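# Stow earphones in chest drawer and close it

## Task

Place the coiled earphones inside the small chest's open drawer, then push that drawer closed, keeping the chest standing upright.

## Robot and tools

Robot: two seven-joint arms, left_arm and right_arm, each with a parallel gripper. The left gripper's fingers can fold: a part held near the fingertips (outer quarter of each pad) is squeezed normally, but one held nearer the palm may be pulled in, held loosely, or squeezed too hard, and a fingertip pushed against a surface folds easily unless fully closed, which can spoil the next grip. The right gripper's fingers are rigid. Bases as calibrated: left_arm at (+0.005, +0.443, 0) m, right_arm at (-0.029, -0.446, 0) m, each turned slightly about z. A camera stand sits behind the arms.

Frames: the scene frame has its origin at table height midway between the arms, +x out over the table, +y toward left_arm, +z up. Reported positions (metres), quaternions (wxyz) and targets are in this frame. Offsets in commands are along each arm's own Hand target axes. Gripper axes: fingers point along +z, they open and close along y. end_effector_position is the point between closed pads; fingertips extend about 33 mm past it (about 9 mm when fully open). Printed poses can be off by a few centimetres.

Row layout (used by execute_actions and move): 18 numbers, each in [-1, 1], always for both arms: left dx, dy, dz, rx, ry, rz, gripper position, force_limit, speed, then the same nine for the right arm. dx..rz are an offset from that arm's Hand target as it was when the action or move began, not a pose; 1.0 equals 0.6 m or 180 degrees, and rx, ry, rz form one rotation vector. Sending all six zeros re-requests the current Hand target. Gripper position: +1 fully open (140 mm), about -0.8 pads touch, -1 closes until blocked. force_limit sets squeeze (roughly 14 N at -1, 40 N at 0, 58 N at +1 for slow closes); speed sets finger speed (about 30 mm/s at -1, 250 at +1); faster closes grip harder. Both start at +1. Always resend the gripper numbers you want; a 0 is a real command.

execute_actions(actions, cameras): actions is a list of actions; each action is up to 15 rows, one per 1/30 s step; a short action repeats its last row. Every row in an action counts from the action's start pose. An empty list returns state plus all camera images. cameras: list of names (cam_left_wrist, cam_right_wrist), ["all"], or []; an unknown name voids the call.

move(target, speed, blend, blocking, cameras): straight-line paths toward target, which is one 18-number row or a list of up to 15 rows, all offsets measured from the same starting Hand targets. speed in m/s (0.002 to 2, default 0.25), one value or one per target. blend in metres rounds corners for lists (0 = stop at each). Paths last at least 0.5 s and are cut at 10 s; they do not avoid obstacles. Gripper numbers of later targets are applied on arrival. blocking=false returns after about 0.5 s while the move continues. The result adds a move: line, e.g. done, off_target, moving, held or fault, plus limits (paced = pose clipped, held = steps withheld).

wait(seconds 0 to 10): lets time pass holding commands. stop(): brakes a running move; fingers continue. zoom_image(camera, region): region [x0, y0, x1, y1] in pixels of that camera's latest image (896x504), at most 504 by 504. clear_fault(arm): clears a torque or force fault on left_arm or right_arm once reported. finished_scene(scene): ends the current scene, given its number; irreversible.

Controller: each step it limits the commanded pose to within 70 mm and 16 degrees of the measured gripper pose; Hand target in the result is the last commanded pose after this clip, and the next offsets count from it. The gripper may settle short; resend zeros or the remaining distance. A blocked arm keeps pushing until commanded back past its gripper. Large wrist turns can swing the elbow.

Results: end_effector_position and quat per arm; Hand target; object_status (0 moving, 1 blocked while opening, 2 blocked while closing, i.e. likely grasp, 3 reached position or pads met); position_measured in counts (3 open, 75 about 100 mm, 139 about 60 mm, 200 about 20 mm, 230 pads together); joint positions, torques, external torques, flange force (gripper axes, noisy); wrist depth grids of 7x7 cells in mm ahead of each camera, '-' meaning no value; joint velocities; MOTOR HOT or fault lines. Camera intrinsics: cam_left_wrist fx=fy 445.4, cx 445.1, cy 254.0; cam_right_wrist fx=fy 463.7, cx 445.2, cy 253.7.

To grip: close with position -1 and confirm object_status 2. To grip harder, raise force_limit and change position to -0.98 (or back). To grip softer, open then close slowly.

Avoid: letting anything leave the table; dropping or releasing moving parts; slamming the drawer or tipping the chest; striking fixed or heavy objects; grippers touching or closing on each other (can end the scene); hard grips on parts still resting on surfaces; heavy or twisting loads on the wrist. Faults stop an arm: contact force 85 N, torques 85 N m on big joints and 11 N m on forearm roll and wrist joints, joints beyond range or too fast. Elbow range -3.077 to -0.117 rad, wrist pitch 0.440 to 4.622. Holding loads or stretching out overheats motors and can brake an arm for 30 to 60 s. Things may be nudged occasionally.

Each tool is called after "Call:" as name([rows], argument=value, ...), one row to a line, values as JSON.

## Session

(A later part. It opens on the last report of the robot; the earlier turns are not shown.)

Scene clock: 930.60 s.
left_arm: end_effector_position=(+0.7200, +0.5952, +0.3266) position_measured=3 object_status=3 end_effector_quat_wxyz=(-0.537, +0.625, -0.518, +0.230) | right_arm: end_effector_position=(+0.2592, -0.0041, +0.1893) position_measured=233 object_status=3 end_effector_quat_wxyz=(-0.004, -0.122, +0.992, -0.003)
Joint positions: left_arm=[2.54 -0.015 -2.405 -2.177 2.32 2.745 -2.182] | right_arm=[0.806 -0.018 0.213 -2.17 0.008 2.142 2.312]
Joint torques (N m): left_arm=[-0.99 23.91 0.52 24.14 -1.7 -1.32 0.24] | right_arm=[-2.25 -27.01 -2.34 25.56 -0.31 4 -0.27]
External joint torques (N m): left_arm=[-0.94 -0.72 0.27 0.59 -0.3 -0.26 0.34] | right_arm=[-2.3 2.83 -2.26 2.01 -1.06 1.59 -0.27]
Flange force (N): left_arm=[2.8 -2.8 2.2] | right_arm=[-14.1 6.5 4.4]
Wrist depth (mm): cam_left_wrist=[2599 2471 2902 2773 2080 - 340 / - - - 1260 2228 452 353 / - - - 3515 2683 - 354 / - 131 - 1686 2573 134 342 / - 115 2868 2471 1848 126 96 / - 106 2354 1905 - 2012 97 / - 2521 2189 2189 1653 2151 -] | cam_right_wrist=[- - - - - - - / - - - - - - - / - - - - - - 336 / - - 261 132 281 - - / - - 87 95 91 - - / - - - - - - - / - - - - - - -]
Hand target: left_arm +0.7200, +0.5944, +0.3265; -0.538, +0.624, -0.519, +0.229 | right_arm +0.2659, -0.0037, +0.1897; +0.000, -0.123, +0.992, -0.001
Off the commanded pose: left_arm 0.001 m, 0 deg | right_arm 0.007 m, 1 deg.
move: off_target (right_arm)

Call:
move([
  [0,0,0,0,0,0,1,1,1, 0.1,0,0,0,0,0,-1,-1,0],
  [0,0,0,0,0,0,1,1,1, 0.15,0,-0.2,0,0,0,-1,-1,0],
], speed=0.1, blend=0.02, cameras=["cam_right_wrist"])

Call:
zoom_image(camera="cam_right_wrist", region=[200, 100, 700, 504])

Scene clock: 942.03 s.
left_arm: end_effector_position=(+0.7200, +0.5952, +0.3266) position_measured=3 object_status=3 end_effector_quat_wxyz=(-0.537, +0.625, -0.518, +0.230) | right_arm: end_effector_position=(+0.1804, -0.0259, +0.3092) position_measured=233 object_status=3 end_effector_quat_wxyz=(+0.002, -0.126, +0.992, -0.001)
Joint positions: left_arm=[2.54 -0.015 -2.405 -2.177 2.32 2.745 -2.182] | right_arm=[0.855 -0.296 0.254 -2.148 0.071 1.862 2.368]
Joint velocities: left_arm=[within noise] | right_arm=[0 0.001 0 0.002 0.001 -0.005 0.002]
Joint torques (N m): left_arm=[-0.93 23.9 0.56 24.12 -1.67 -1.32 0.2] | right_arm=[-0.06 -20.44 -2.04 24.87 1.01 2.15 0.19]
External joint torques (N m): left_arm=[-1.04 -0.83 0.15 0.57 -0.28 -0.26 0.3] | right_arm=[-0.08 0.62 0.5 0.11 0.16 -0.32 0.19]
Flange force (N): left_arm=[3.0 -2.5 2.7] | right_arm=[-0.9 2.4 -0.8]
Wrist depth (mm): cam_left_wrist=[2399 - - 2599 2151 - - / 2804 460 3565 1248 1223 438 - / - - 4025 3283 2495 - - / - 124 - 1579 2546 134 - / - 115 2655 2495 2599 126 96 / - 100 2248 2311 - 1965 97 / - - 2289 2029 - 1934 -] | cam_right_wrist=[- - - - - 404 - / - - - - 423 - - / - - - - - - - / - - - 120 - - - / - - 87 93 91 - 530 / - - - - - - - / - - - - - - -]
Hand target: left_arm +0.7200, +0.5944, +0.3265; -0.538, +0.624, -0.519, +0.229 | right_arm +0.1786, -0.0255, +0.3097; +0.000, -0.123, +0.992, -0.001
Off the commanded pose: left_arm 0.001 m, 0 deg | right_arm 0.002 m, 0 deg.
move: done
Images, in order (width x height): cam_right_wrist 896x504.

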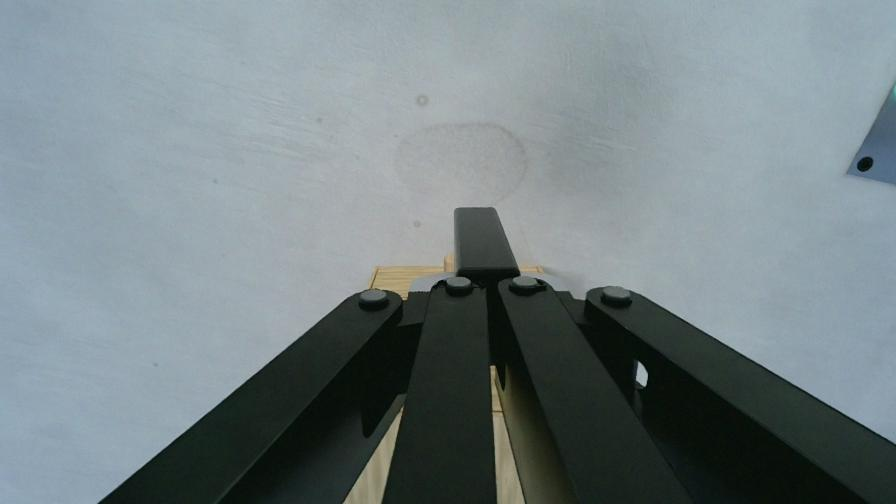

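Scaled by 1.008 from the camera's 896x504 image, which has a finer 1280x720 frame.

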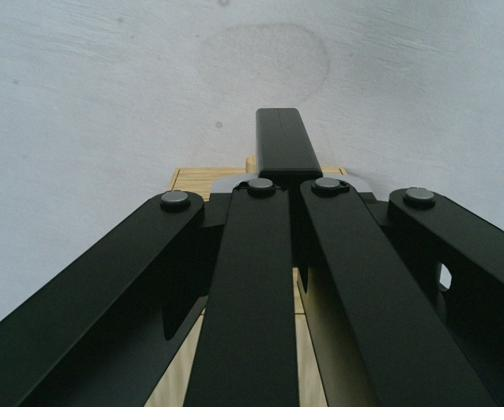

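Call:
finished_scene(scene=1)

The scene is finished: the task was done.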